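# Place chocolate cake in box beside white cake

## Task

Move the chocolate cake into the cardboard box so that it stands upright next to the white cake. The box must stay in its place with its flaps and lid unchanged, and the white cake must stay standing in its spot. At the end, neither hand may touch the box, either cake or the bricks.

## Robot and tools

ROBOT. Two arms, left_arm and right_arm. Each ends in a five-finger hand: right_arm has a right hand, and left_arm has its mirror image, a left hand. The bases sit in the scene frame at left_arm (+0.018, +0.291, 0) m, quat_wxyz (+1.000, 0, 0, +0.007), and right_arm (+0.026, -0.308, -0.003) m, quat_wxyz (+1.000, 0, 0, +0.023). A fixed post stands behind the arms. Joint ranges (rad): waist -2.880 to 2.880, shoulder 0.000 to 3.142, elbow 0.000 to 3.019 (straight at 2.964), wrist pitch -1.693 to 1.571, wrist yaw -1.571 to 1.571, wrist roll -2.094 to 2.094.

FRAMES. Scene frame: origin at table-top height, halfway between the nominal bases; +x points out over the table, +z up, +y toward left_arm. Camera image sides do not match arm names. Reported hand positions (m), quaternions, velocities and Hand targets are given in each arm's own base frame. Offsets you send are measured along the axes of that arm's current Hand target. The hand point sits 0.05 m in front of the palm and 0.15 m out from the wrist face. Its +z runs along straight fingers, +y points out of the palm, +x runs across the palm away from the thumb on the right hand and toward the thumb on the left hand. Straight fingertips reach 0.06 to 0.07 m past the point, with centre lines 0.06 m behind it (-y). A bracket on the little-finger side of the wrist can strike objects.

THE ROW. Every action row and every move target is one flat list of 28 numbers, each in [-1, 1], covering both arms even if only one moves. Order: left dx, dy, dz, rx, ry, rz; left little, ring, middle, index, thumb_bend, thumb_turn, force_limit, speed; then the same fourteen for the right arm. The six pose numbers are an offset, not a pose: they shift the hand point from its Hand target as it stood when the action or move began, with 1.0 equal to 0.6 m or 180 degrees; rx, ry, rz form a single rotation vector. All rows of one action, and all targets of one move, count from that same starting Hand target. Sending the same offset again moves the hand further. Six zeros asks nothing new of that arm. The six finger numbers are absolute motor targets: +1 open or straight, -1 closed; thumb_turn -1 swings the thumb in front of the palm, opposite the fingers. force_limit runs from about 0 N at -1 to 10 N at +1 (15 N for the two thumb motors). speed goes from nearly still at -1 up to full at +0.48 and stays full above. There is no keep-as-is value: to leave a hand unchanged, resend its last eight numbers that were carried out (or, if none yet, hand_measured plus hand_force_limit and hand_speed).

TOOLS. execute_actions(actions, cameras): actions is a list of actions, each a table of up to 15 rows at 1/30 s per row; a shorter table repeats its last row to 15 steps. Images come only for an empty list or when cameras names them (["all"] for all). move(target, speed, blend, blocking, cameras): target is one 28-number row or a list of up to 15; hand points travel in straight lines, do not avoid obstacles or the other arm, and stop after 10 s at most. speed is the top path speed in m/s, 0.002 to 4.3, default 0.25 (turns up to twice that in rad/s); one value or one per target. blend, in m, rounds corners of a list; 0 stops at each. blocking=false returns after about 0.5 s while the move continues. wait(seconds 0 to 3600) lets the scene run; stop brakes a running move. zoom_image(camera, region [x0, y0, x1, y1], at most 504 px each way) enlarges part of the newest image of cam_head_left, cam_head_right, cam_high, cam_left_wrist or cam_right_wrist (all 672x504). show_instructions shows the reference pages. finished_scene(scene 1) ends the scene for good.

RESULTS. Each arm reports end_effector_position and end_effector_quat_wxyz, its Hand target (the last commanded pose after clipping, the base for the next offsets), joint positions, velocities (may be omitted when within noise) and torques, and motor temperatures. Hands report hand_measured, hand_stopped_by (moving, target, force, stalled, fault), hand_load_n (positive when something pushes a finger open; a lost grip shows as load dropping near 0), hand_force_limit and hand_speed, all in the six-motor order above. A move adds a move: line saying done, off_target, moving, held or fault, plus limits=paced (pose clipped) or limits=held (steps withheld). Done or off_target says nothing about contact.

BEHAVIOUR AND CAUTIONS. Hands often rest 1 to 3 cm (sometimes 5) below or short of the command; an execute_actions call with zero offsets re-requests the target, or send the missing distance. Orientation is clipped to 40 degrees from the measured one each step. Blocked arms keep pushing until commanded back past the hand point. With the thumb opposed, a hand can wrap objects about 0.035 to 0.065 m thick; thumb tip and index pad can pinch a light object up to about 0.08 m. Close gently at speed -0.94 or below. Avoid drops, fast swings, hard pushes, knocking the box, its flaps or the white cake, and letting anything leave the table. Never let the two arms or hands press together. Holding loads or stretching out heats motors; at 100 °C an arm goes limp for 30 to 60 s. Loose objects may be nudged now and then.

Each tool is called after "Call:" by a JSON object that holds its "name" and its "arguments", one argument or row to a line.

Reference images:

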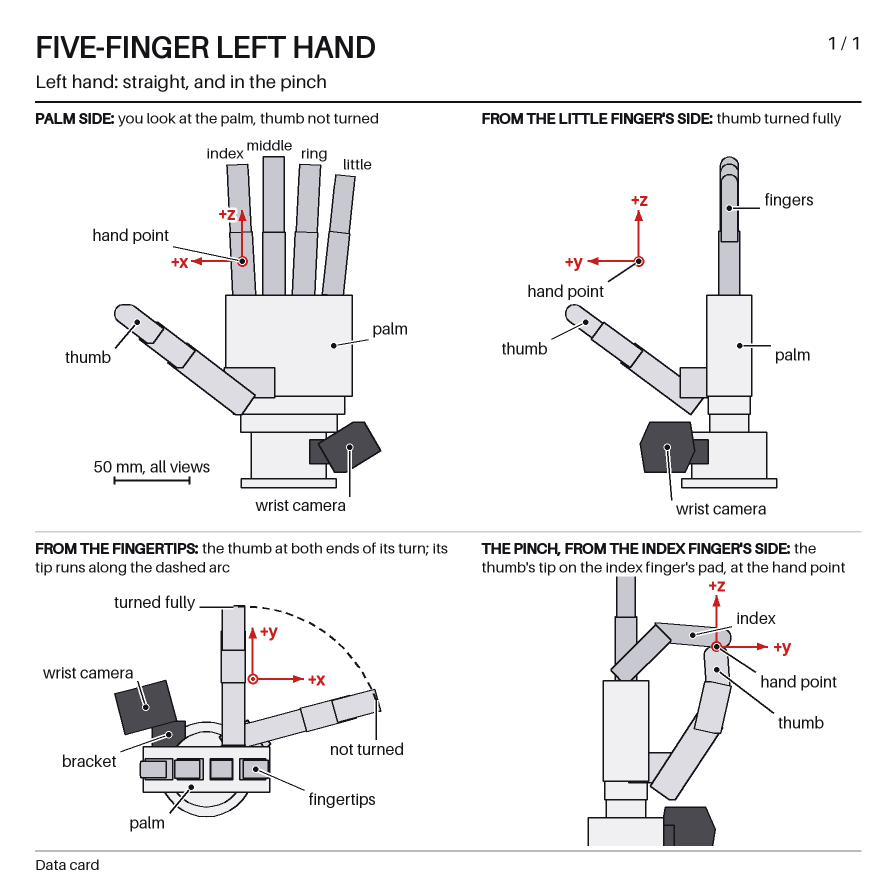

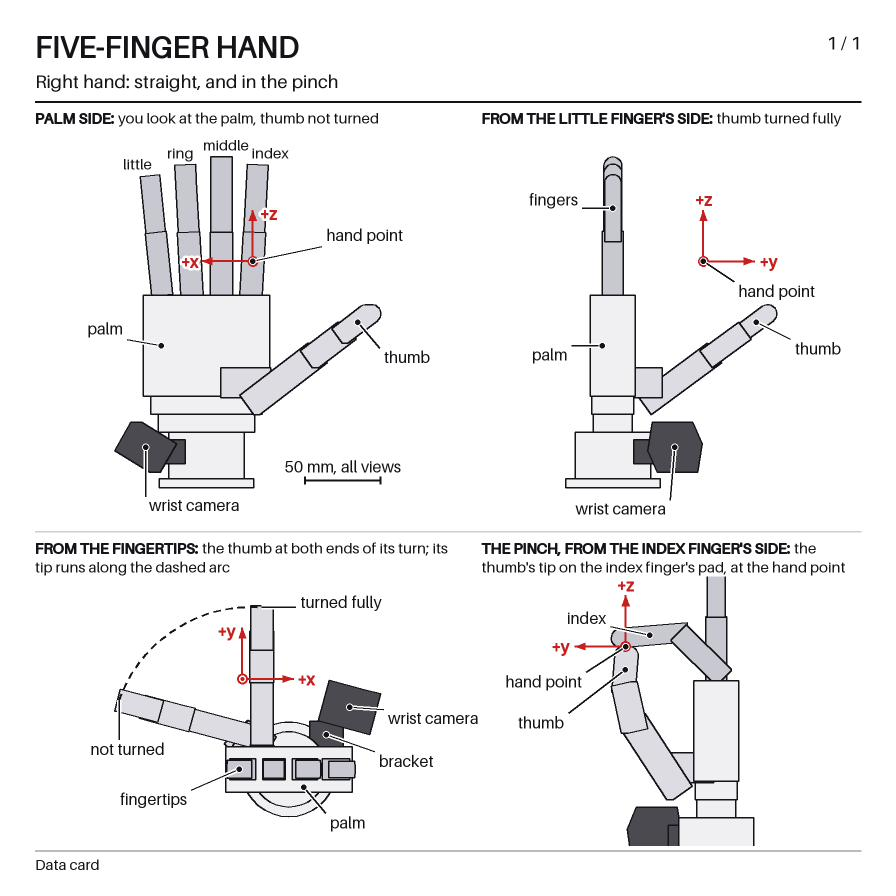

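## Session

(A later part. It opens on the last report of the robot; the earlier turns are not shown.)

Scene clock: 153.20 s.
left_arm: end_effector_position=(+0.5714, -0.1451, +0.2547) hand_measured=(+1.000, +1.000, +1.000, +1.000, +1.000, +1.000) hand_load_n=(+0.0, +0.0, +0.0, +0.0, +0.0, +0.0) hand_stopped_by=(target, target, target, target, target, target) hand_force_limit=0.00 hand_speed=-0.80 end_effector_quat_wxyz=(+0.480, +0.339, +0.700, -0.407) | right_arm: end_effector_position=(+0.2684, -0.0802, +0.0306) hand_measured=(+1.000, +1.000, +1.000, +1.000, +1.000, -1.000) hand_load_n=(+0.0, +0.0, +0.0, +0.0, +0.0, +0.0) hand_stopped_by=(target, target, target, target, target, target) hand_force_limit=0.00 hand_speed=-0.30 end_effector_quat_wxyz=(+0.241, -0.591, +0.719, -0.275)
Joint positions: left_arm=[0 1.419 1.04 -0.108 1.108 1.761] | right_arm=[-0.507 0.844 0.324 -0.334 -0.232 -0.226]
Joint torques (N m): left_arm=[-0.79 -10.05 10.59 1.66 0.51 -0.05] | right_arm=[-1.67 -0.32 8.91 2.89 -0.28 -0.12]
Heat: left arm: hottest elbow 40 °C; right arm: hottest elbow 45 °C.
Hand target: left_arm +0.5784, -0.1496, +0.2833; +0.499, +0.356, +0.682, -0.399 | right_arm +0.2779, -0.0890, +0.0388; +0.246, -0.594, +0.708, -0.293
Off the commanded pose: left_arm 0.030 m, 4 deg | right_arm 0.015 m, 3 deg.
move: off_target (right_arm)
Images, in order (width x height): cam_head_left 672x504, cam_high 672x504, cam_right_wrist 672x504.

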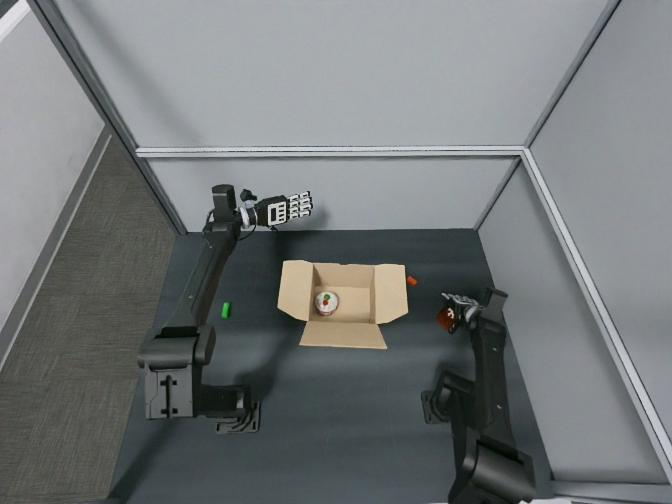

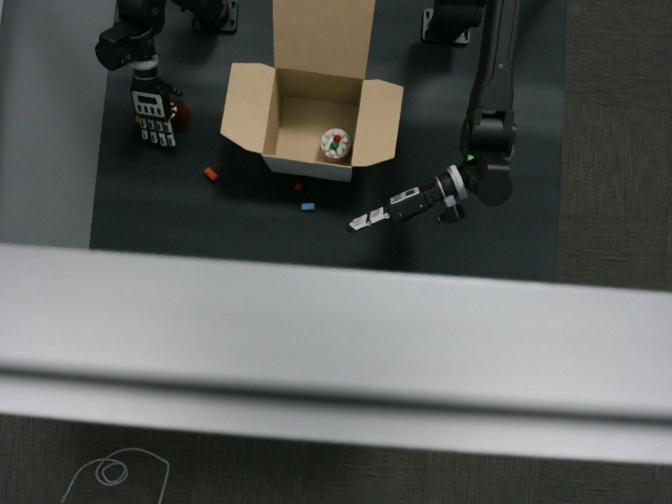

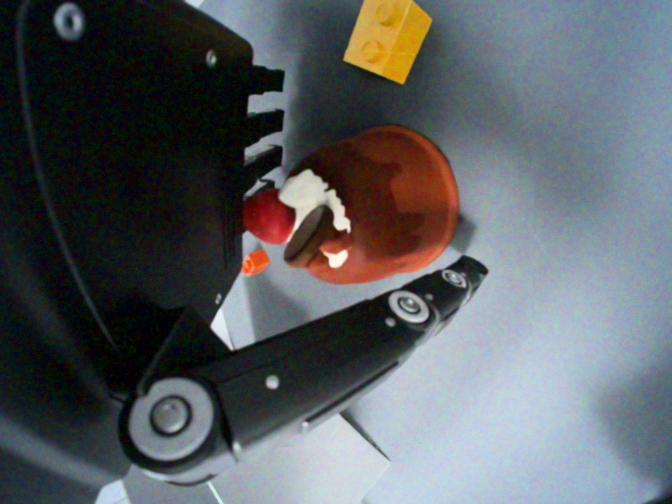

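Call:
{"name": "move", "arguments": {
  "target": [0,0,0,0,0,0,1,1,1,1,1,1,0,-0.8,0,-0.0177,-0.006,0,0,0,1,1,1,1,1,-1,0,-0.3],
  "cameras": ["cam_right_wrist"],
  "speed": 0.06
}}

Scene clock: 158.67 s.
left_arm: end_effector_position=(+0.5714, -0.1451, +0.2547) hand_measured=(+1.000, +1.000, +1.000, +1.000, +1.000, +1.000) hand_load_n=(+0.0, +0.0, +0.0, +0.0, +0.5, +0.0) hand_stopped_by=(target, target, target, target, target, target) hand_force_limit=0.00 hand_speed=-0.80 end_effector_quat_wxyz=(+0.480, +0.339, +0.700, -0.407) | right_arm: end_effector_position=(+0.2684, -0.0802, +0.0306) hand_measured=(+1.000, +1.000, +1.000, +1.000, +1.000, -1.000) hand_load_n=(+0.0, +0.0, +0.0, +0.0, +0.0, +0.0) hand_stopped_by=(target, target, target, target, target, target) hand_force_limit=0.00 hand_speed=-0.30 end_effector_quat_wxyz=(+0.241, -0.591, +0.719, -0.275)
Joint positions: left_arm=[0 1.419 1.04 -0.108 1.108 1.761] | right_arm=[-0.507 0.844 0.324 -0.334 -0.232 -0.226]
Joint torques (N m): left_arm=[-1.08 -10.05 10.67 1.59 0.47 -0.04] | right_arm=[-1.38 -0.32 11.17 1.44 -0.13 -0.06]
Heat: left arm: hottest elbow 40 °C; right arm: hottest elbow 45 °C.
Hand target: left_arm +0.5784, -0.1496, +0.2833; +0.499, +0.356, +0.682, -0.399 | right_arm +0.2828, -0.0899, +0.0488; +0.246, -0.594, +0.708, -0.293
Off the commanded pose: left_arm 0.030 m, 4 deg | right_arm 0.025 m, 3 deg.
move: off_target (right_arm)

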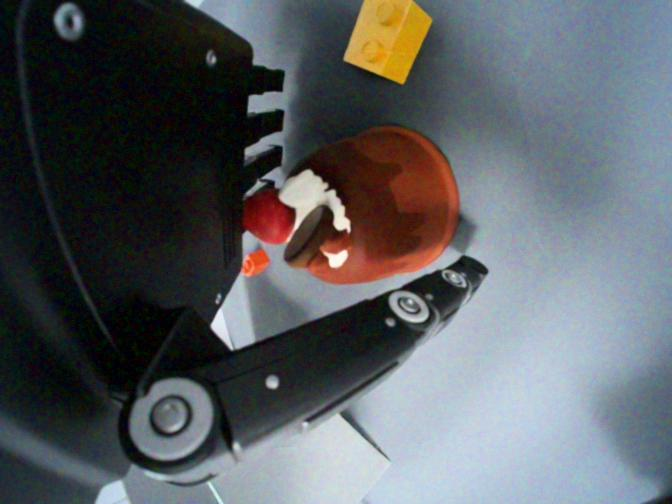

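Call:
{"name": "move", "arguments": {
  "target": [0,0,0,0,0,0,1,1,1,1,1,1,0,-0.8,0,-0.0118,-0.007,0,0,0,1,1,1,1,1,-1,0,-0.3],
  "cameras": ["cam_right_wrist"],
  "speed": 0.06
}}

Scene clock: 161.40 s.
left_arm: end_effector_position=(+0.5714, -0.1451, +0.2547) hand_measured=(+1.000, +1.000, +1.000, +1.000, +1.000, +1.000) hand_load_n=(+0.0, +0.0, +0.0, +0.0, +0.0, +0.0) hand_stopped_by=(target, target, target, target, target, target) hand_force_limit=0.00 hand_speed=-0.80 end_effector_quat_wxyz=(+0.480, +0.339, +0.700, -0.407) | right_arm: end_effector_position=(+0.2665, -0.0795, +0.0310) hand_measured=(+1.000, +1.000, +1.000, +1.000, +1.000, -1.000) hand_load_n=(+0.0, +0.0, +0.0, +0.0, +0.0, +0.0) hand_stopped_by=(target, target, target, target, target, target) hand_force_limit=0.00 hand_speed=-0.30 end_effector_quat_wxyz=(+0.238, -0.592, +0.722, -0.269)
Joint positions: left_arm=[0 1.419 1.04 -0.108 1.108 1.761] | right_arm=[-0.507 0.844 0.331 -0.354 -0.23 -0.226]
Joint torques (N m): left_arm=[-1.26 -9.52 10.65 1.57 0.48 0] | right_arm=[-1.26 -1.14 11.84 1.22 -0.12 -0.04]
Heat: left arm: hottest elbow 40 °C; right arm: hottest elbow 45 °C.
Hand target: left_arm +0.5784, -0.1496, +0.2833; +0.499, +0.356, +0.682, -0.399 | right_arm +0.2848, -0.0902, +0.0568; +0.246, -0.594, +0.708, -0.293
Off the commanded pose: left_arm 0.030 m, 4 deg | right_arm 0.033 m, 3 deg.
move: off_target (right_arm)

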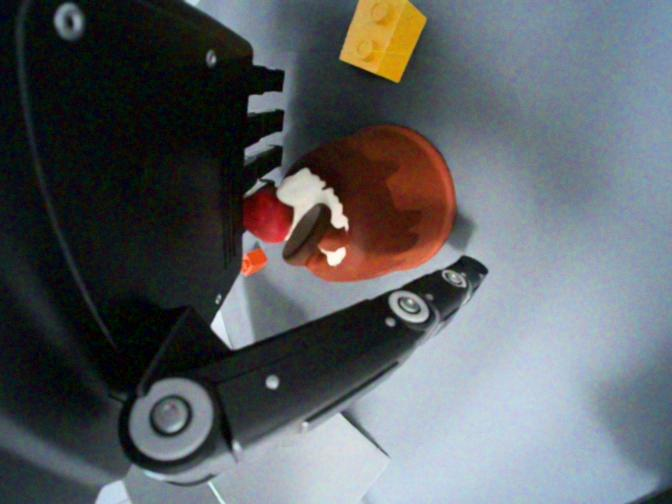

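Call:
{"name": "move", "arguments": {
  "target": [0,0,0,0,0,0,1,1,1,1,1,1,0,-0.8,0,-0.016,0.0,0,0,0,1,1,1,1,1,-1,0,-0.3],
  "cameras": ["cam_right_wrist"],
  "speed": 0.06
}}

Scene clock: 164.03 s.
left_arm: end_effector_position=(+0.5714, -0.1451, +0.2547) hand_measured=(+1.000, +1.000, +1.000, +1.000, +1.000, +1.000) hand_load_n=(+0.0, +0.0, +0.0, +0.0, +0.0, +0.0) hand_stopped_by=(target, target, target, target, target, target) hand_force_limit=0.00 hand_speed=-0.80 end_effector_quat_wxyz=(+0.480, +0.339, +0.700, -0.407) | right_arm: end_effector_position=(+0.2734, -0.0846, +0.0409) hand_measured=(+1.000, +1.000, +1.000, +1.000, +1.000, -1.000) hand_load_n=(+0.0, +0.0, +0.0, +0.0, +0.0, +0.0) hand_stopped_by=(target, target, target, target, target, target) hand_force_limit=0.00 hand_speed=-0.30 end_effector_quat_wxyz=(+0.238, -0.590, +0.720, -0.276)
Joint positions: left_arm=[0 1.419 1.04 -0.108 1.108 1.761] | right_arm=[-0.507 0.845 0.357 -0.364 -0.224 -0.226]
Joint torques (N m): left_arm=[-1.2 -10.05 10.66 1.74 0.48 -0.02] | right_arm=[0.21 -0.85 12.18 1.33 -0.12 0.06]
Heat: left arm: hottest elbow 40 °C; right arm: hottest elbow 45 °C.
Hand target: left_arm +0.5784, -0.1496, +0.2833; +0.499, +0.356, +0.682, -0.399 | right_arm +0.2915, -0.0914, +0.0636; +0.246, -0.594, +0.708, -0.293
Off the commanded pose: left_arm 0.030 m, 4 deg | right_arm 0.030 m, 3 deg.
move: off_target (right_arm)

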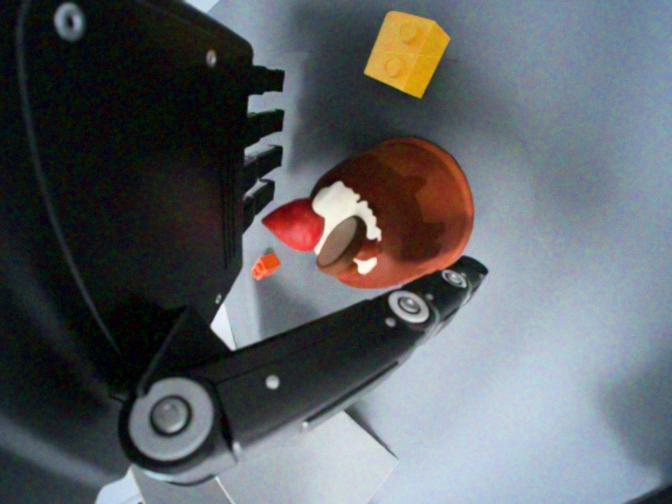

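Call:
{"name": "move", "arguments": {
  "target": [0,0,0,0,0,0,1,1,1,1,1,1,0,-0.8,0,0,0,0,0,0,1,1,0.2,0.2,0.4,-1,-0.7,-0.92],
  "cameras": ["cam_right_wrist", "cam_head_left"]
}}

Scene clock: 174.37 s.
left_arm: end_effector_position=(+0.5714, -0.1451, +0.2547) hand_measured=(+1.000, +1.000, +1.000, +1.000, +1.000, +1.000) hand_load_n=(+0.0, +0.0, +0.0, +0.0, +0.0, +0.0) hand_stopped_by=(target, target, target, target, target, target) hand_force_limit=0.00 hand_speed=-0.80 end_effector_quat_wxyz=(+0.480, +0.339, +0.700, -0.407) | right_arm: end_effector_position=(+0.2733, -0.0850, +0.0409) hand_measured=(+1.000, +1.000, +0.380, +0.342, +0.682, -1.000) hand_load_n=(+0.0, +0.0, +2.0, +3.0, +4.5, +0.0) hand_stopped_by=(target, target, force, force, force, target) hand_force_limit=-0.70 hand_speed=-0.92 end_effector_quat_wxyz=(+0.237, -0.590, +0.721, -0.276)
Joint positions: left_arm=[0 1.419 1.04 -0.108 1.108 1.761] | right_arm=[-0.509 0.845 0.357 -0.364 -0.224 -0.226]
Joint torques (N m): left_arm=[-0.91 -9.76 10.62 1.43 0.48 -0.04] | right_arm=[-0.38 -0.85 12.05 1.39 -0.1 0.02]
Heat: left arm: hottest elbow 40 °C; right arm: hottest elbow 45 °C.
Hand target: left_arm +0.5784, -0.1496, +0.2833; +0.499, +0.356, +0.682, -0.399 | right_arm +0.2915, -0.0914, +0.0636; +0.246, -0.594, +0.708, -0.293
Off the commanded pose: left_arm 0.030 m, 4 deg | right_arm 0.030 m, 3 deg.
move: done
Images, in order (width x height): cam_head_left 672x504, cam_right_wrist 672x504.

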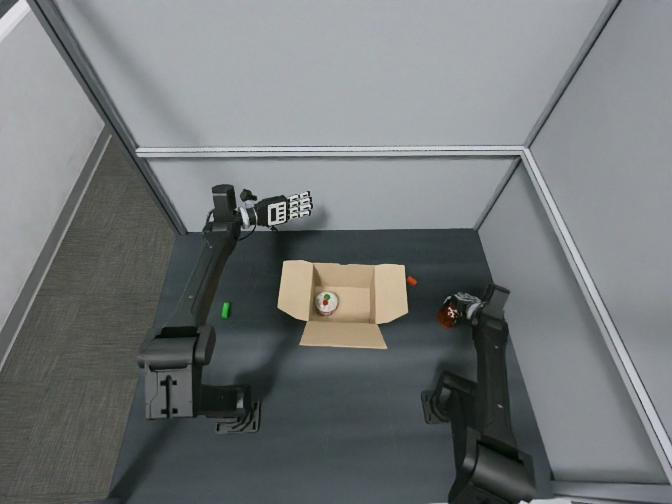

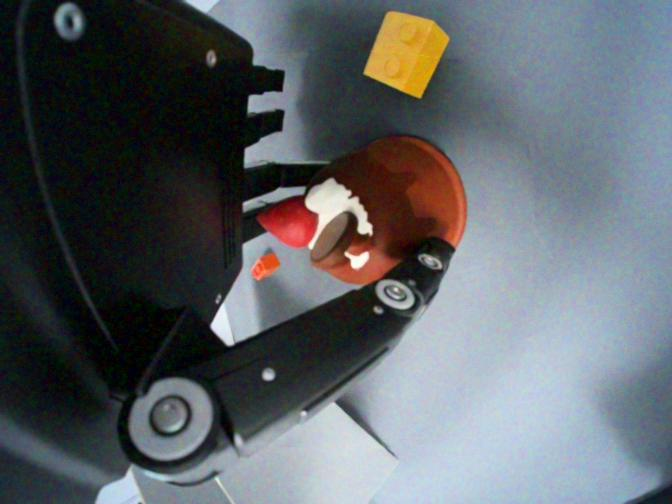

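Call:
{"name": "move", "arguments": {
  "target": [0,0,0,0,0,0,1,1,1,1,1,1,0,-0.8,0,0,0,0,0,0,1,1,0.15,0.15,0.35,-1,-0.2,-0.95],
  "cameras": ["cam_right_wrist"]
}}

Scene clock: 179.47 s.
left_arm: end_effector_position=(+0.5714, -0.1451, +0.2547) hand_measured=(+1.000, +1.000, +1.000, +1.000, +1.000, +1.000) hand_load_n=(+0.0, +0.0, +0.0, +0.0, +0.0, +0.0) hand_stopped_by=(target, target, target, target, target, target) hand_force_limit=0.00 hand_speed=-0.80 end_effector_quat_wxyz=(+0.480, +0.339, +0.700, -0.407) | right_arm: end_effector_position=(+0.2733, -0.0850, +0.0409) hand_measured=(+1.000, +1.000, +0.372, +0.340, +0.682, -1.000) hand_load_n=(+0.0, +0.0, +4.0, +3.5, +6.5, +0.0) hand_stopped_by=(target, target, force, force, force, target) hand_force_limit=-0.20 hand_speed=-0.95 end_effector_quat_wxyz=(+0.237, -0.590, +0.721, -0.276)
Joint positions: left_arm=[0 1.419 1.04 -0.108 1.108 1.761] | right_arm=[-0.509 0.845 0.357 -0.364 -0.224 -0.226]
Joint torques (N m): left_arm=[-1.44 -9.64 10.66 1.57 0.5 -0.04] | right_arm=[0.15 -0.56 12.04 1.28 -0.16 0.05]
Heat: left arm: hottest elbow 40 °C; right arm: hottest elbow 45 °C.
Hand target: left_arm +0.5784, -0.1496, +0.2833; +0.499, +0.356, +0.682, -0.399 | right_arm +0.2915, -0.0914, +0.0636; +0.246, -0.594, +0.708, -0.293
Off the commanded pose: left_arm 0.030 m, 4 deg | right_arm 0.030 m, 3 deg.
move: done

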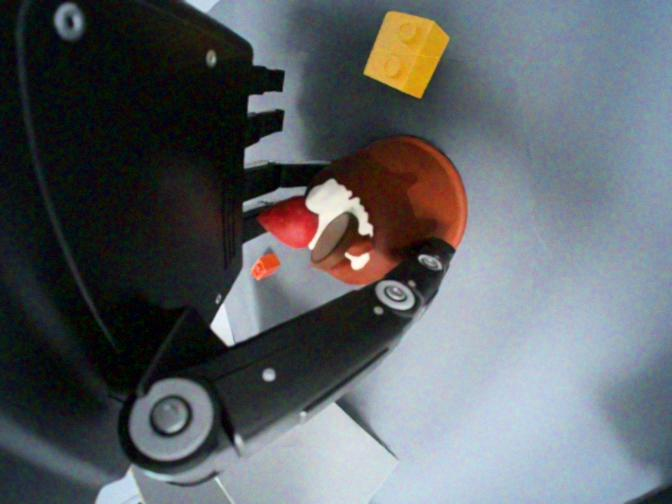

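Call:
{"name": "move", "arguments": {
  "target": [0,0,0,0,0,0,1,1,1,1,1,1,0,-0.8,0,-0.035,-0.035,0,0,0,1,1,0.15,0.15,0.35,-1,-0.2,-0.95],
  "cameras": ["cam_right_wrist"],
  "speed": 0.06
}}

Scene clock: 182.80 s.
left_arm: end_effector_position=(+0.5714, -0.1451, +0.2547) hand_measured=(+1.000, +1.000, +1.000, +1.000, +1.000, +1.000) hand_load_n=(+0.0, +0.0, +0.0, +0.0, +0.0, +0.0) hand_stopped_by=(target, target, target, target, target, target) hand_force_limit=0.00 hand_speed=-0.80 end_effector_quat_wxyz=(+0.480, +0.339, +0.700, -0.407) | right_arm: end_effector_position=(+0.2708, -0.0840, +0.0600) hand_measured=(+1.000, +1.000, +0.372, +0.340, +0.682, -1.000) hand_load_n=(+0.0, +0.0, +4.0, +3.5, +6.5, +0.0) hand_stopped_by=(target, target, force, force, force, target) hand_force_limit=-0.20 hand_speed=-0.95 end_effector_quat_wxyz=(+0.232, -0.592, +0.726, -0.263)
Joint positions: left_arm=[0 1.419 1.04 -0.108 1.108 1.761] | right_arm=[-0.509 0.818 0.412 -0.478 -0.223 -0.226]
Joint torques (N m): left_arm=[-0.79 -9.82 10.45 1.66 0.46 -0.04] | right_arm=[-0.5 -1.9 12.83 1.35 -0.16 0.02]
Heat: left arm: hottest elbow 40 °C; right arm: hottest elbow 45 °C.
Hand target: left_arm +0.5784, -0.1496, +0.2833; +0.499, +0.356, +0.682, -0.399 | right_arm +0.2915, -0.0914, +0.0933; +0.246, -0.594, +0.708, -0.293
Off the commanded pose: left_arm 0.030 m, 4 deg | right_arm 0.040 m, 4 deg.
move: off_target (right_arm)

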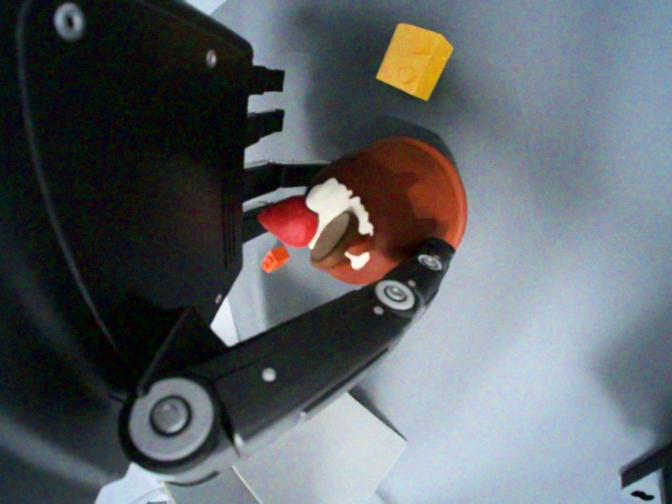

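Call:
{"name": "zoom_image", "arguments": {
  "camera": "cam_right_wrist",
  "region": [240, 120, 480, 300]
}}

Call:
{"name": "execute_actions", "arguments": {
  "actions": [],
  "cameras": ["cam_high", "cam_head_left", "cam_head_right"]
}}

Call:
{"name": "zoom_image", "arguments": {
  "camera": "cam_high",
  "region": [210, 40, 410, 190]
}}

Call:
{"name": "zoom_image", "arguments": {
  "camera": "cam_head_left",
  "region": [265, 250, 425, 370]
}}

Call:
{"name": "zoom_image", "arguments": {
  "camera": "cam_head_right",
  "region": [265, 250, 425, 370]
}}

Scaled by 2.100 from the camera's image (finer frame: 960x720).

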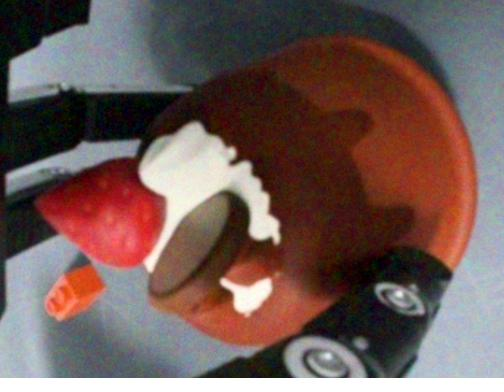

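Scene clock: 190.80 s.
left_arm: end_effector_position=(+0.5714, -0.1451, +0.2547) hand_measured=(+1.000, +1.000, +1.000, +1.000, +1.000, +1.000) hand_load_n=(+0.0, +0.0, +0.0, +0.0, +0.0, +0.0) hand_stopped_by=(target, target, target, target, target, target) hand_force_limit=0.00 hand_speed=-0.80 end_effector_quat_wxyz=(+0.480, +0.339, +0.700, -0.407) | right_arm: end_effector_position=(+0.2708, -0.0840, +0.0600) hand_measured=(+1.000, +1.000, +0.372, +0.340, +0.682, -1.000) hand_load_n=(+0.0, +0.0, +4.0, +3.5, +6.5, +0.0) hand_stopped_by=(target, target, force, force, force, target) hand_force_limit=-0.20 hand_speed=-0.95 end_effector_quat_wxyz=(+0.232, -0.592, +0.726, -0.263)
Joint positions: left_arm=[0 1.419 1.04 -0.108 1.108 1.761] | right_arm=[-0.509 0.818 0.412 -0.478 -0.223 -0.226]
Joint velocities: within noise
Joint torques (N m): left_arm=[-1.44 -9.47 10.69 1.66 0.49 -0.04] | right_arm=[-0.09 -2.02 12.81 1.32 -0.19 0.05]
Motor temperatures (°C): left_arm=[29 37 40 29 32 29] | right_arm=[24 33 45 34 32 28]
Heat: left arm: hottest elbow 40 °C; right arm: hottest elbow 45 °C.
Hand target: left_arm +0.5784, -0.1496, +0.2833; +0.499, +0.356, +0.682, -0.399 | right_arm +0.2915, -0.0914, +0.0933; +0.246, -0.594, +0.708, -0.293
Off the commanded pose: left_arm 0.030 m, 4 deg | right_arm 0.040 m, 4 deg.
Images, in order (width x height): cam_head_left 672x504, cam_head_right 672x504, cam_high 672x504.

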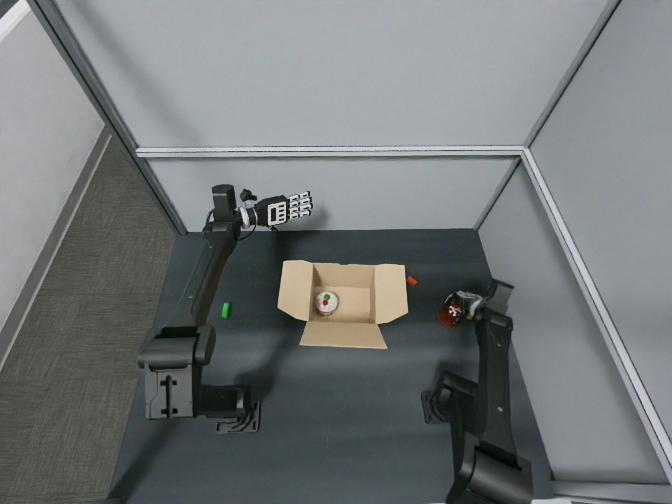

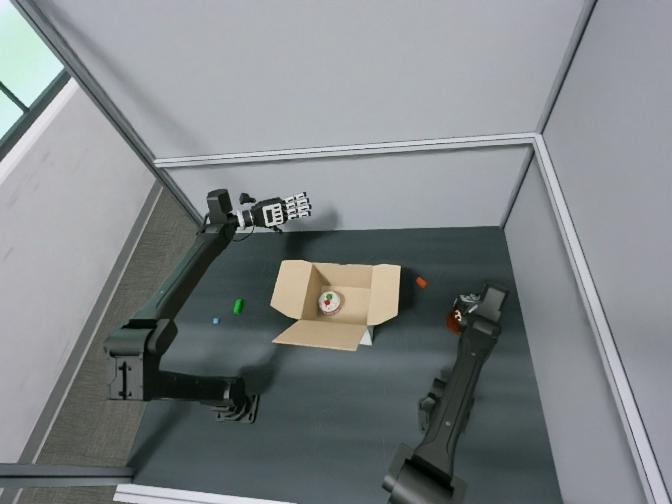

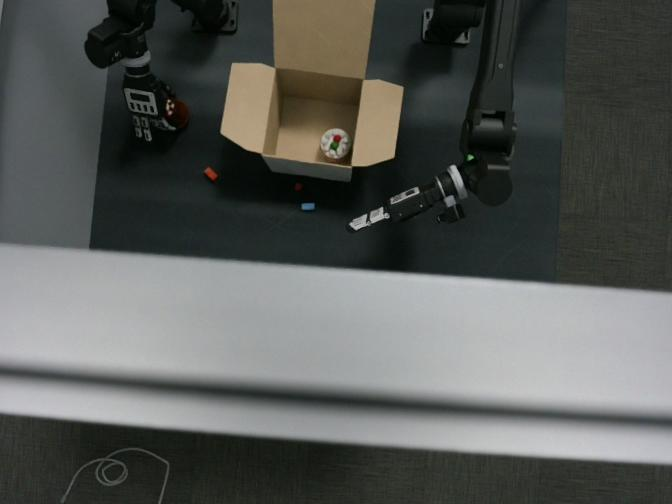

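Scaled by 2.520 from the camera's image (finer frame: 960x720).

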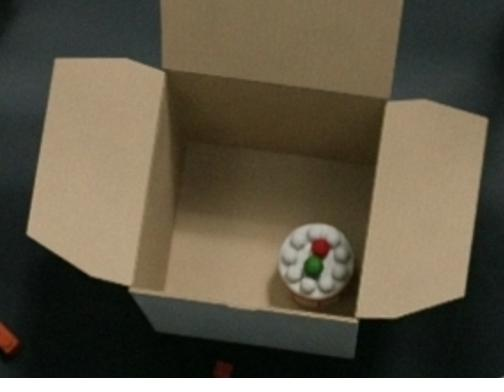

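Scaled by 3.150 from the camera's image (finer frame: 960x720).

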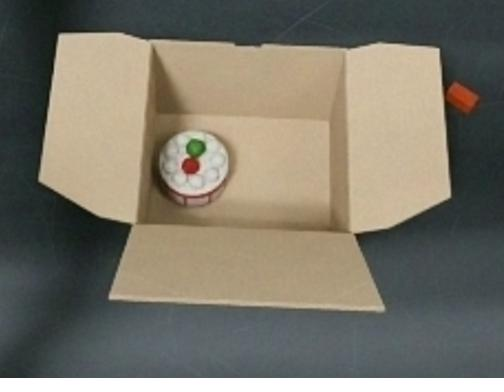

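Scaled by 3.150 from the camera's image (finer frame: 960x720).

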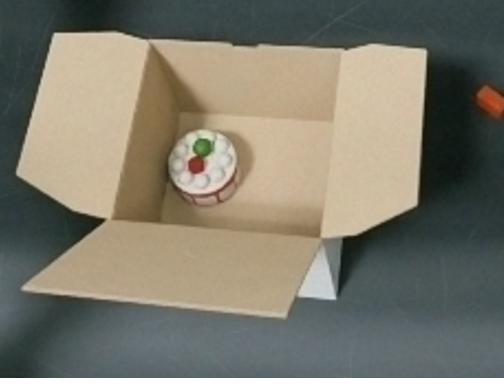

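Call:
{"name": "move", "arguments": {
  "target": [0,0,0,0,0,0,1,1,1,1,1,1,0,-0.8,0,0.042,0.042,0,0,0,1,1,0.15,0.15,0.35,-1,-0.2,-0.95],
  "cameras": [],
  "speed": 0.05
}}

Scene clock: 249.93 s.
left_arm: end_effector_position=(+0.5714, -0.1451, +0.2547) hand_measured=(+1.000, +1.000, +1.000, +1.000, +1.000, +1.000) hand_load_n=(+0.0, +0.0, +0.0, +0.0, +0.0, +0.0) hand_stopped_by=(target, target, target, target, target, target) hand_force_limit=0.00 hand_speed=-0.80 end_effector_quat_wxyz=(+0.480, +0.339, +0.700, -0.407) | right_arm: end_effector_position=(+0.2807, -0.0895, +0.0502) hand_measured=(+1.000, +1.000, +0.372, +0.340, +0.682, -1.000) hand_load_n=(+0.0, +0.0, +4.0, +3.5, +6.5, +0.5) hand_stopped_by=(target, target, force, force, force, target) hand_force_limit=-0.20 hand_speed=-0.95 end_effector_quat_wxyz=(+0.237, -0.590, +0.721, -0.277)
Joint positions: left_arm=[0 1.419 1.04 -0.108 1.108 1.761] | right_arm=[-0.509 0.861 0.39 -0.381 -0.223 -0.226]
Joint torques (N m): left_arm=[-0.79 -9.88 10.7 1.58 0.46 -0.05] | right_arm=[-0.38 -1.03 8.55 2.92 -0.15 0.04]
Heat: left arm: hottest elbow 40 °C; right arm: hottest elbow 47 °C.
Hand target: left_arm +0.5784, -0.1496, +0.2833; +0.499, +0.356, +0.682, -0.399 | right_arm +0.2915, -0.0914, +0.0577; +0.246, -0.594, +0.708, -0.293
Off the commanded pose: left_arm 0.030 m, 4 deg | right_arm 0.013 m, 3 deg.
move: off_target (right_arm)

Call:
{"name": "move", "arguments": {
  "target": [0,0,0,0,0,0,1,1,1,1,1,1,0,-0.8,0,0.012,0.012,0,0,0,1,1,0.15,0.15,0.35,-1,-0.2,-0.95],
  "cameras": ["cam_right_wrist"],
  "speed": 0.04
}}

Scene clock: 252.93 s.
left_arm: end_effector_position=(+0.5714, -0.1451, +0.2547) hand_measured=(+1.000, +1.000, +1.000, +1.000, +1.000, +1.000) hand_load_n=(+0.0, +0.0, +0.0, +0.0, +0.0, +0.0) hand_stopped_by=(target, target, target, target, target, target) hand_force_limit=0.00 hand_speed=-0.80 end_effector_quat_wxyz=(+0.480, +0.339, +0.700, -0.407) | right_arm: end_effector_position=(+0.2816, -0.0900, +0.0411) hand_measured=(+1.000, +1.000, +0.372, +0.340, +0.682, -1.000) hand_load_n=(+0.0, +0.0, +4.0, +3.0, +6.5, +0.5) hand_stopped_by=(target, target, force, force, force, target) hand_force_limit=-0.20 hand_speed=-0.95 end_effector_quat_wxyz=(+0.238, -0.589, +0.720, -0.279)
Joint positions: left_arm=[0 1.419 1.04 -0.108 1.108 1.761] | right_arm=[-0.509 0.884 0.372 -0.337 -0.223 -0.226]
Joint torques (N m): left_arm=[-1.2 -9.93 10.56 1.58 0.49 0] | right_arm=[-0.5 -1.03 8.28 3 -0.15 0.02]
Heat: left arm: hottest elbow 40 °C; right arm: hottest elbow 47 °C.
Hand target: left_arm +0.5784, -0.1496, +0.2833; +0.499, +0.356, +0.682, -0.399 | right_arm +0.2915, -0.0914, +0.0475; +0.246, -0.594, +0.708, -0.293
Off the commanded pose: left_arm 0.030 m, 4 deg | right_arm 0.012 m, 2 deg.
move: off_target (right_arm)

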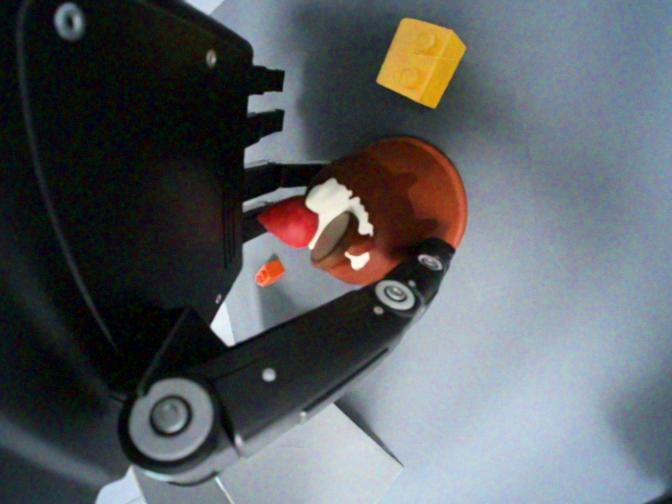

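Call:
{"name": "move", "arguments": {
  "target": [0,0,0,0,0,0,1,1,1,1,1,1,0,-0.8,0,0.006,0.006,0,0,0,1,1,0.15,0.15,0.35,-1,-0.2,-0.95],
  "cameras": ["cam_right_wrist"],
  "speed": 0.03
}}

Call:
{"name": "zoom_image", "arguments": {
  "camera": "cam_right_wrist",
  "region": [280, 100, 500, 320]
}}

Scene clock: 256.00 s.
left_arm: end_effector_position=(+0.5714, -0.1451, +0.2547) hand_measured=(+1.000, +1.000, +1.000, +1.000, +1.000, +1.000) hand_load_n=(+0.0, +0.0, +0.0, +0.0, +0.0, +0.0) hand_stopped_by=(target, target, target, target, target, target) hand_force_limit=0.00 hand_speed=-0.80 end_effector_quat_wxyz=(+0.480, +0.339, +0.700, -0.407) | right_arm: end_effector_position=(+0.2847, -0.0918, +0.0409) hand_measured=(+1.000, +1.000, +0.372, +0.340, +0.682, -1.000) hand_load_n=(+0.0, +0.0, +3.5, +3.0, +6.0, +0.5) hand_stopped_by=(target, target, force, force, force, target) hand_force_limit=-0.20 hand_speed=-0.95 end_effector_quat_wxyz=(+0.240, -0.589, +0.718, -0.285)
Joint positions: left_arm=[0 1.419 1.04 -0.108 1.108 1.761] | right_arm=[-0.509 0.89 0.369 -0.314 -0.223 -0.226]
Joint torques (N m): left_arm=[-1.08 -9.35 10.59 1.73 0.47 -0.07] | right_arm=[-0.5 -0.85 7.66 2.92 -0.19 0.04]
Heat: left arm: hottest elbow 40 °C; right arm: hottest elbow 47 °C.
Hand target: left_arm +0.5784, -0.1496, +0.2833; +0.499, +0.356, +0.682, -0.399 | right_arm +0.2915, -0.0914, +0.0424; +0.246, -0.594, +0.708, -0.293
Off the commanded pose: left_arm 0.030 m, 4 deg | right_arm 0.007 m, 2 deg.
move: done

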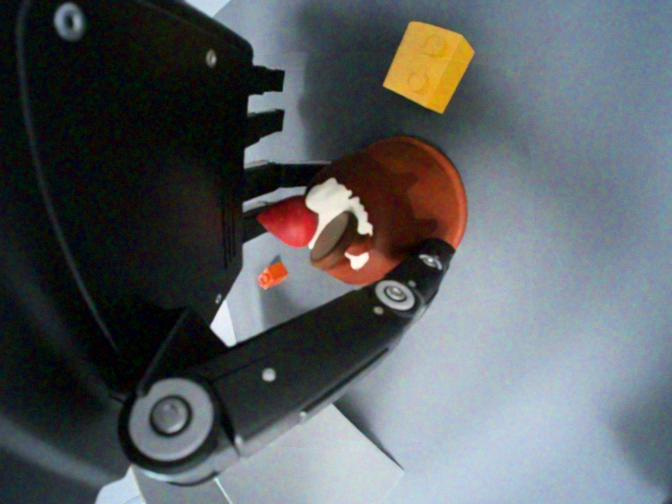

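Scaled by 2.291 from the camera's image (finer frame: 960x720).

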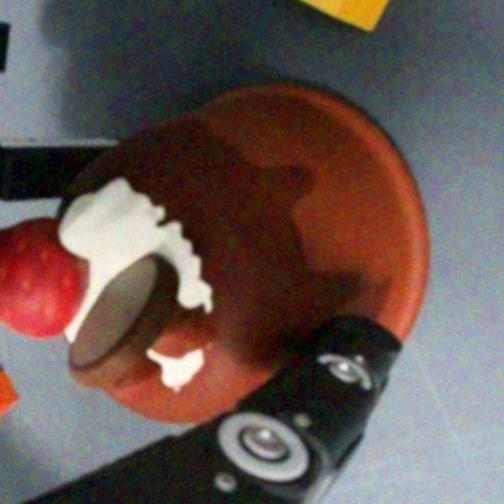

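Call:
{"name": "move", "arguments": {
  "target": [0,0,0,0,0,0,1,1,1,1,1,1,0,-0.8,0,0,0,0,0,0,1,1,1,1,1,-1,-0.2,-0.8],
  "cameras": ["cam_right_wrist"]
}}

Scene clock: 259.57 s.
left_arm: end_effector_position=(+0.5714, -0.1451, +0.2547) hand_measured=(+1.000, +1.000, +1.000, +1.000, +1.000, +1.000) hand_load_n=(+0.0, +0.0, +0.0, +0.0, +0.0, +0.0) hand_stopped_by=(target, target, target, target, target, target) hand_force_limit=0.00 hand_speed=-0.80 end_effector_quat_wxyz=(+0.480, +0.339, +0.700, -0.407) | right_arm: end_effector_position=(+0.2835, -0.0911, +0.0384) hand_measured=(+1.000, +1.000, +1.000, +1.000, +1.000, -1.000) hand_load_n=(+0.0, +0.0, +0.0, +0.0, +0.0, +0.0) hand_stopped_by=(target, target, target, target, target, target) hand_force_limit=-0.20 hand_speed=-0.80 end_effector_quat_wxyz=(+0.239, -0.589, +0.719, -0.282)
Joint positions: left_arm=[0 1.419 1.04 -0.108 1.108 1.761] | right_arm=[-0.509 0.894 0.366 -0.312 -0.223 -0.226]
Joint torques (N m): left_arm=[-1.14 -10.17 10.59 1.62 0.47 -0.05] | right_arm=[-0.09 -0.91 8.18 3.06 -0.17 0.01]
Heat: left arm: hottest elbow 40 °C; right arm: hottest elbow 47 °C.
Hand target: left_arm +0.5784, -0.1496, +0.2833; +0.499, +0.356, +0.682, -0.399 | right_arm +0.2915, -0.0914, +0.0424; +0.246, -0.594, +0.708, -0.293
Off the commanded pose: left_arm 0.030 m, 4 deg | right_arm 0.009 m, 2 deg.
move: done

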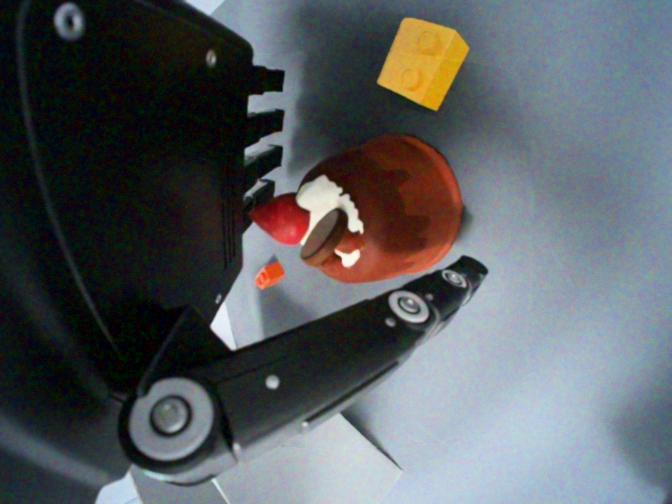

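Call:
{"name": "move", "arguments": {
  "target": [
    [0,0,0,0,0,0,1,1,1,1,1,1,0,-0.8,0,-0.106,-0.106,0,0,0,1,1,1,1,1,-1,-0.2,-0.8],
    [0,0,0,0,0,0,1,1,1,1,1,1,0,-0.8,0,-0.106,-0.106,0,0.118,-0.118,1,1,1,1,1,-1,-0.2,-0.8]
  ],
  "cameras": ["cam_right_wrist","cam_high","cam_head_left"],
  "speed": 0.12
}}

Call:
{"name": "zoom_image", "arguments": {
  "camera": "cam_high",
  "region": [50, 0, 250, 200]
}}

Scene clock: 274.23 s.
left_arm: end_effector_position=(+0.5714, -0.1451, +0.2547) hand_measured=(+1.000, +1.000, +1.000, +1.000, +1.000, +1.000) hand_load_n=(+0.0, +0.0, +0.0, +0.0, +0.0, +0.0) hand_stopped_by=(target, target, target, target, target, target) hand_force_limit=0.00 hand_speed=-0.80 end_effector_quat_wxyz=(+0.480, +0.339, +0.700, -0.407) | right_arm: end_effector_position=(+0.2829, -0.0891, +0.1226) hand_measured=(+1.000, +1.000, +1.000, +1.000, +1.000, -1.000) hand_load_n=(+0.0, +0.0, -0.5, +0.0, +0.0, +0.0) hand_stopped_by=(target, target, target, target, target, target) hand_force_limit=-0.20 hand_speed=-0.80 end_effector_quat_wxyz=(-0.050, +0.651, -0.630, +0.421)
Joint positions: left_arm=[0 1.419 1.04 -0.108 1.108 1.761] | right_arm=[-0.061 0.718 0.505 -0.575 0.441 -0.279]
Joint torques (N m): left_arm=[-1.26 -9.99 10.63 1.69 0.43 -0.02] | right_arm=[-0.15 -0.56 9.46 2.99 0.32 -0.17]
Heat: left arm: hottest elbow 40 °C; right arm: hottest elbow 47 °C.
Hand target: left_arm +0.5784, -0.1496, +0.2833; +0.499, +0.356, +0.682, -0.399 | right_arm +0.2914, -0.0914, +0.1323; -0.054, +0.649, -0.620, +0.437
Off the commanded pose: left_arm 0.030 m, 4 deg | right_arm 0.013 m, 2 deg.
move: off_target (right_arm)
Images, in order (width x height): cam_head_left 672x504, cam_high 672x504, cam_right_wrist 672x504.

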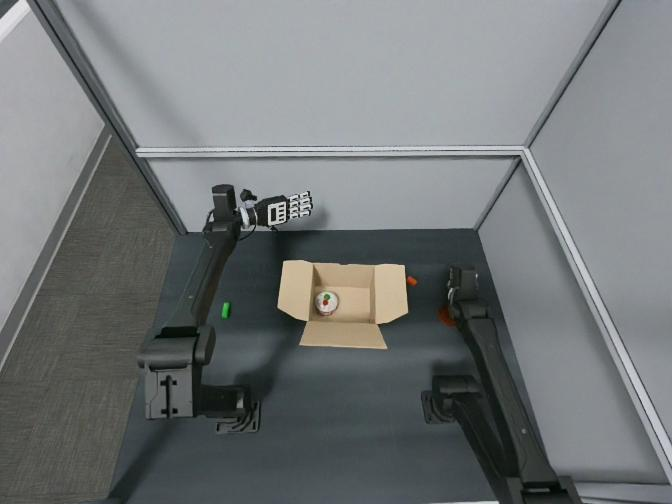

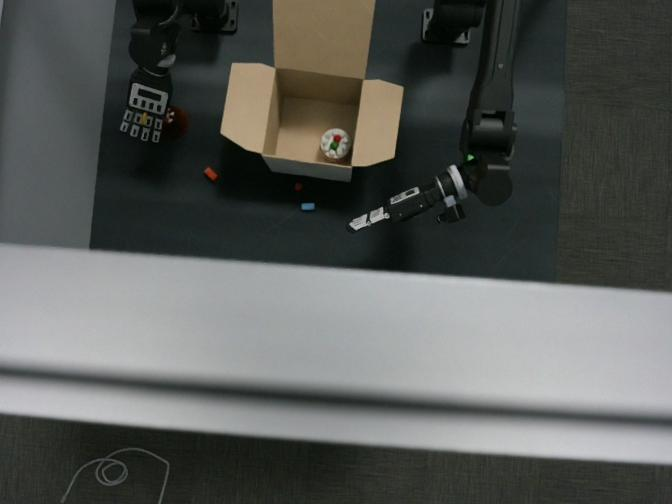

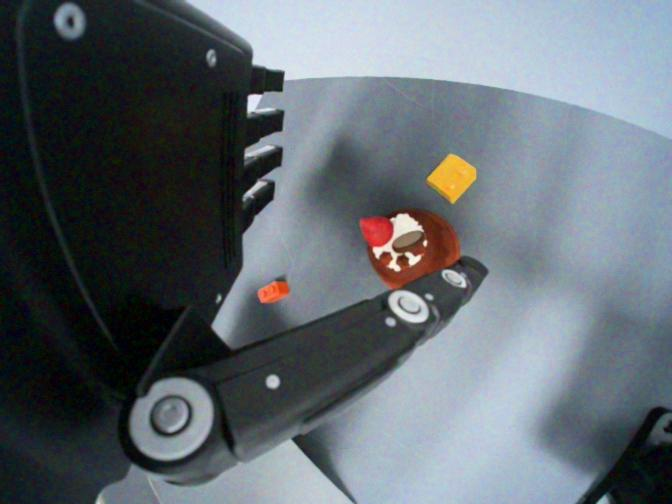

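Scaled by 2.520 from the camera's image (finer frame: 960x720).

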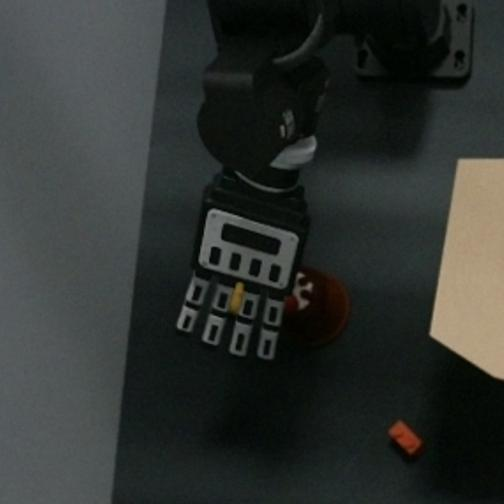

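Call:
{"name": "move", "arguments": {
  "target": [0,0,0,0,0,0,1,1,1,1,1,1,0,-0.8,-0.036,0.0535,0.0535,0,0,0,1,1,1,1,1,-1,-0.2,-0.8],
  "cameras": ["cam_right_wrist","cam_high","cam_head_left"],
  "speed": 0.08
}}

Call:
{"name": "zoom_image", "arguments": {
  "camera": "cam_high",
  "region": [50, 0, 250, 200]
}}

Call:
{"name": "zoom_image", "arguments": {
  "camera": "cam_head_left",
  "region": [390, 240, 550, 360]
}}

Scene clock: 302.87 s.
left_arm: end_effector_position=(+0.5714, -0.1451, +0.2547) hand_measured=(+1.000, +1.000, +1.000, +1.000, +1.000, +1.000) hand_load_n=(+0.0, +0.0, +0.0, +0.0, +0.0, +0.0) hand_stopped_by=(target, target, target, target, target, target) hand_force_limit=0.00 hand_speed=-0.80 end_effector_quat_wxyz=(+0.480, +0.339, +0.700, -0.407) | right_arm: end_effector_position=(+0.2850, -0.0887, +0.0768) hand_measured=(+1.000, +1.000, +1.000, +1.000, +1.000, -1.000) hand_load_n=(+0.0, +0.0, +0.0, +0.0, +0.0, +0.5) hand_stopped_by=(target, target, target, target, target, target) hand_force_limit=-0.20 hand_speed=-0.80 end_effector_quat_wxyz=(-0.054, +0.654, -0.624, +0.425)
Joint positions: left_arm=[0 1.419 1.04 -0.108 1.108 1.761] | right_arm=[-0.061 0.773 0.395 -0.394 0.434 -0.293]
Joint torques (N m): left_arm=[-1.03 -10.23 10.61 1.68 0.49 -0.01] | right_arm=[-1.79 -0.15 8.8 3.12 0 -0.19]
Heat: left arm: hottest elbow 41 °C; right arm: hottest elbow 47 °C.
Hand target: left_arm +0.5784, -0.1496, +0.2833; +0.499, +0.356, +0.682, -0.399 | right_arm +0.2908, -0.0953, +0.0822; -0.054, +0.649, -0.620, +0.437
Off the commanded pose: left_arm 0.030 m, 4 deg | right_arm 0.010 m, 2 deg.
move: done
Images, in order (width x height): cam_head_left 672x504, cam_high 672x504, cam_right_wrist 672x504.

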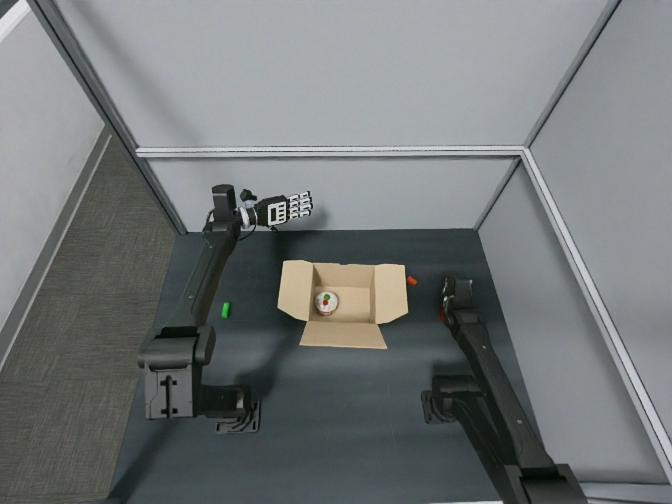

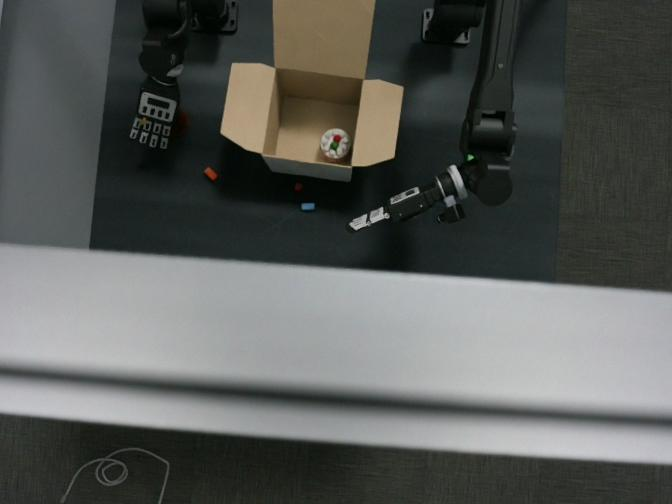

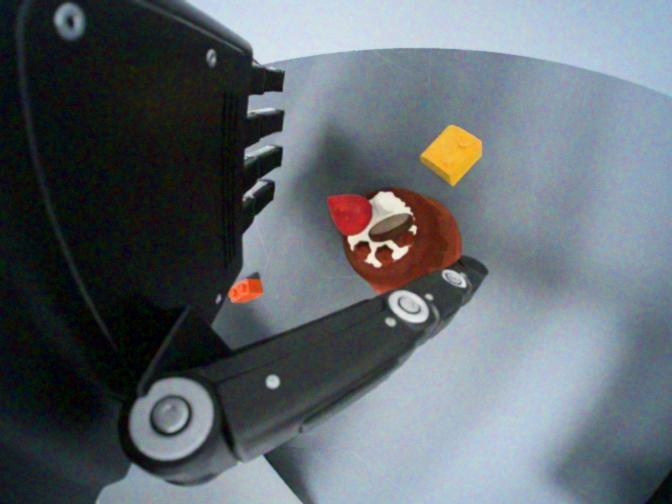

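Scaled by 2.520 from the camera's image (finer frame: 960x720).

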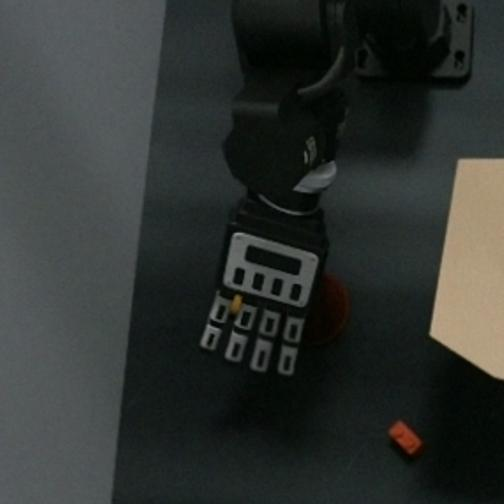

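Scaled by 3.150 from the camera's image (finer frame: 960x720).

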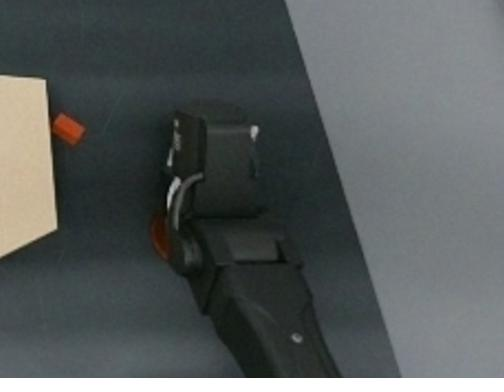

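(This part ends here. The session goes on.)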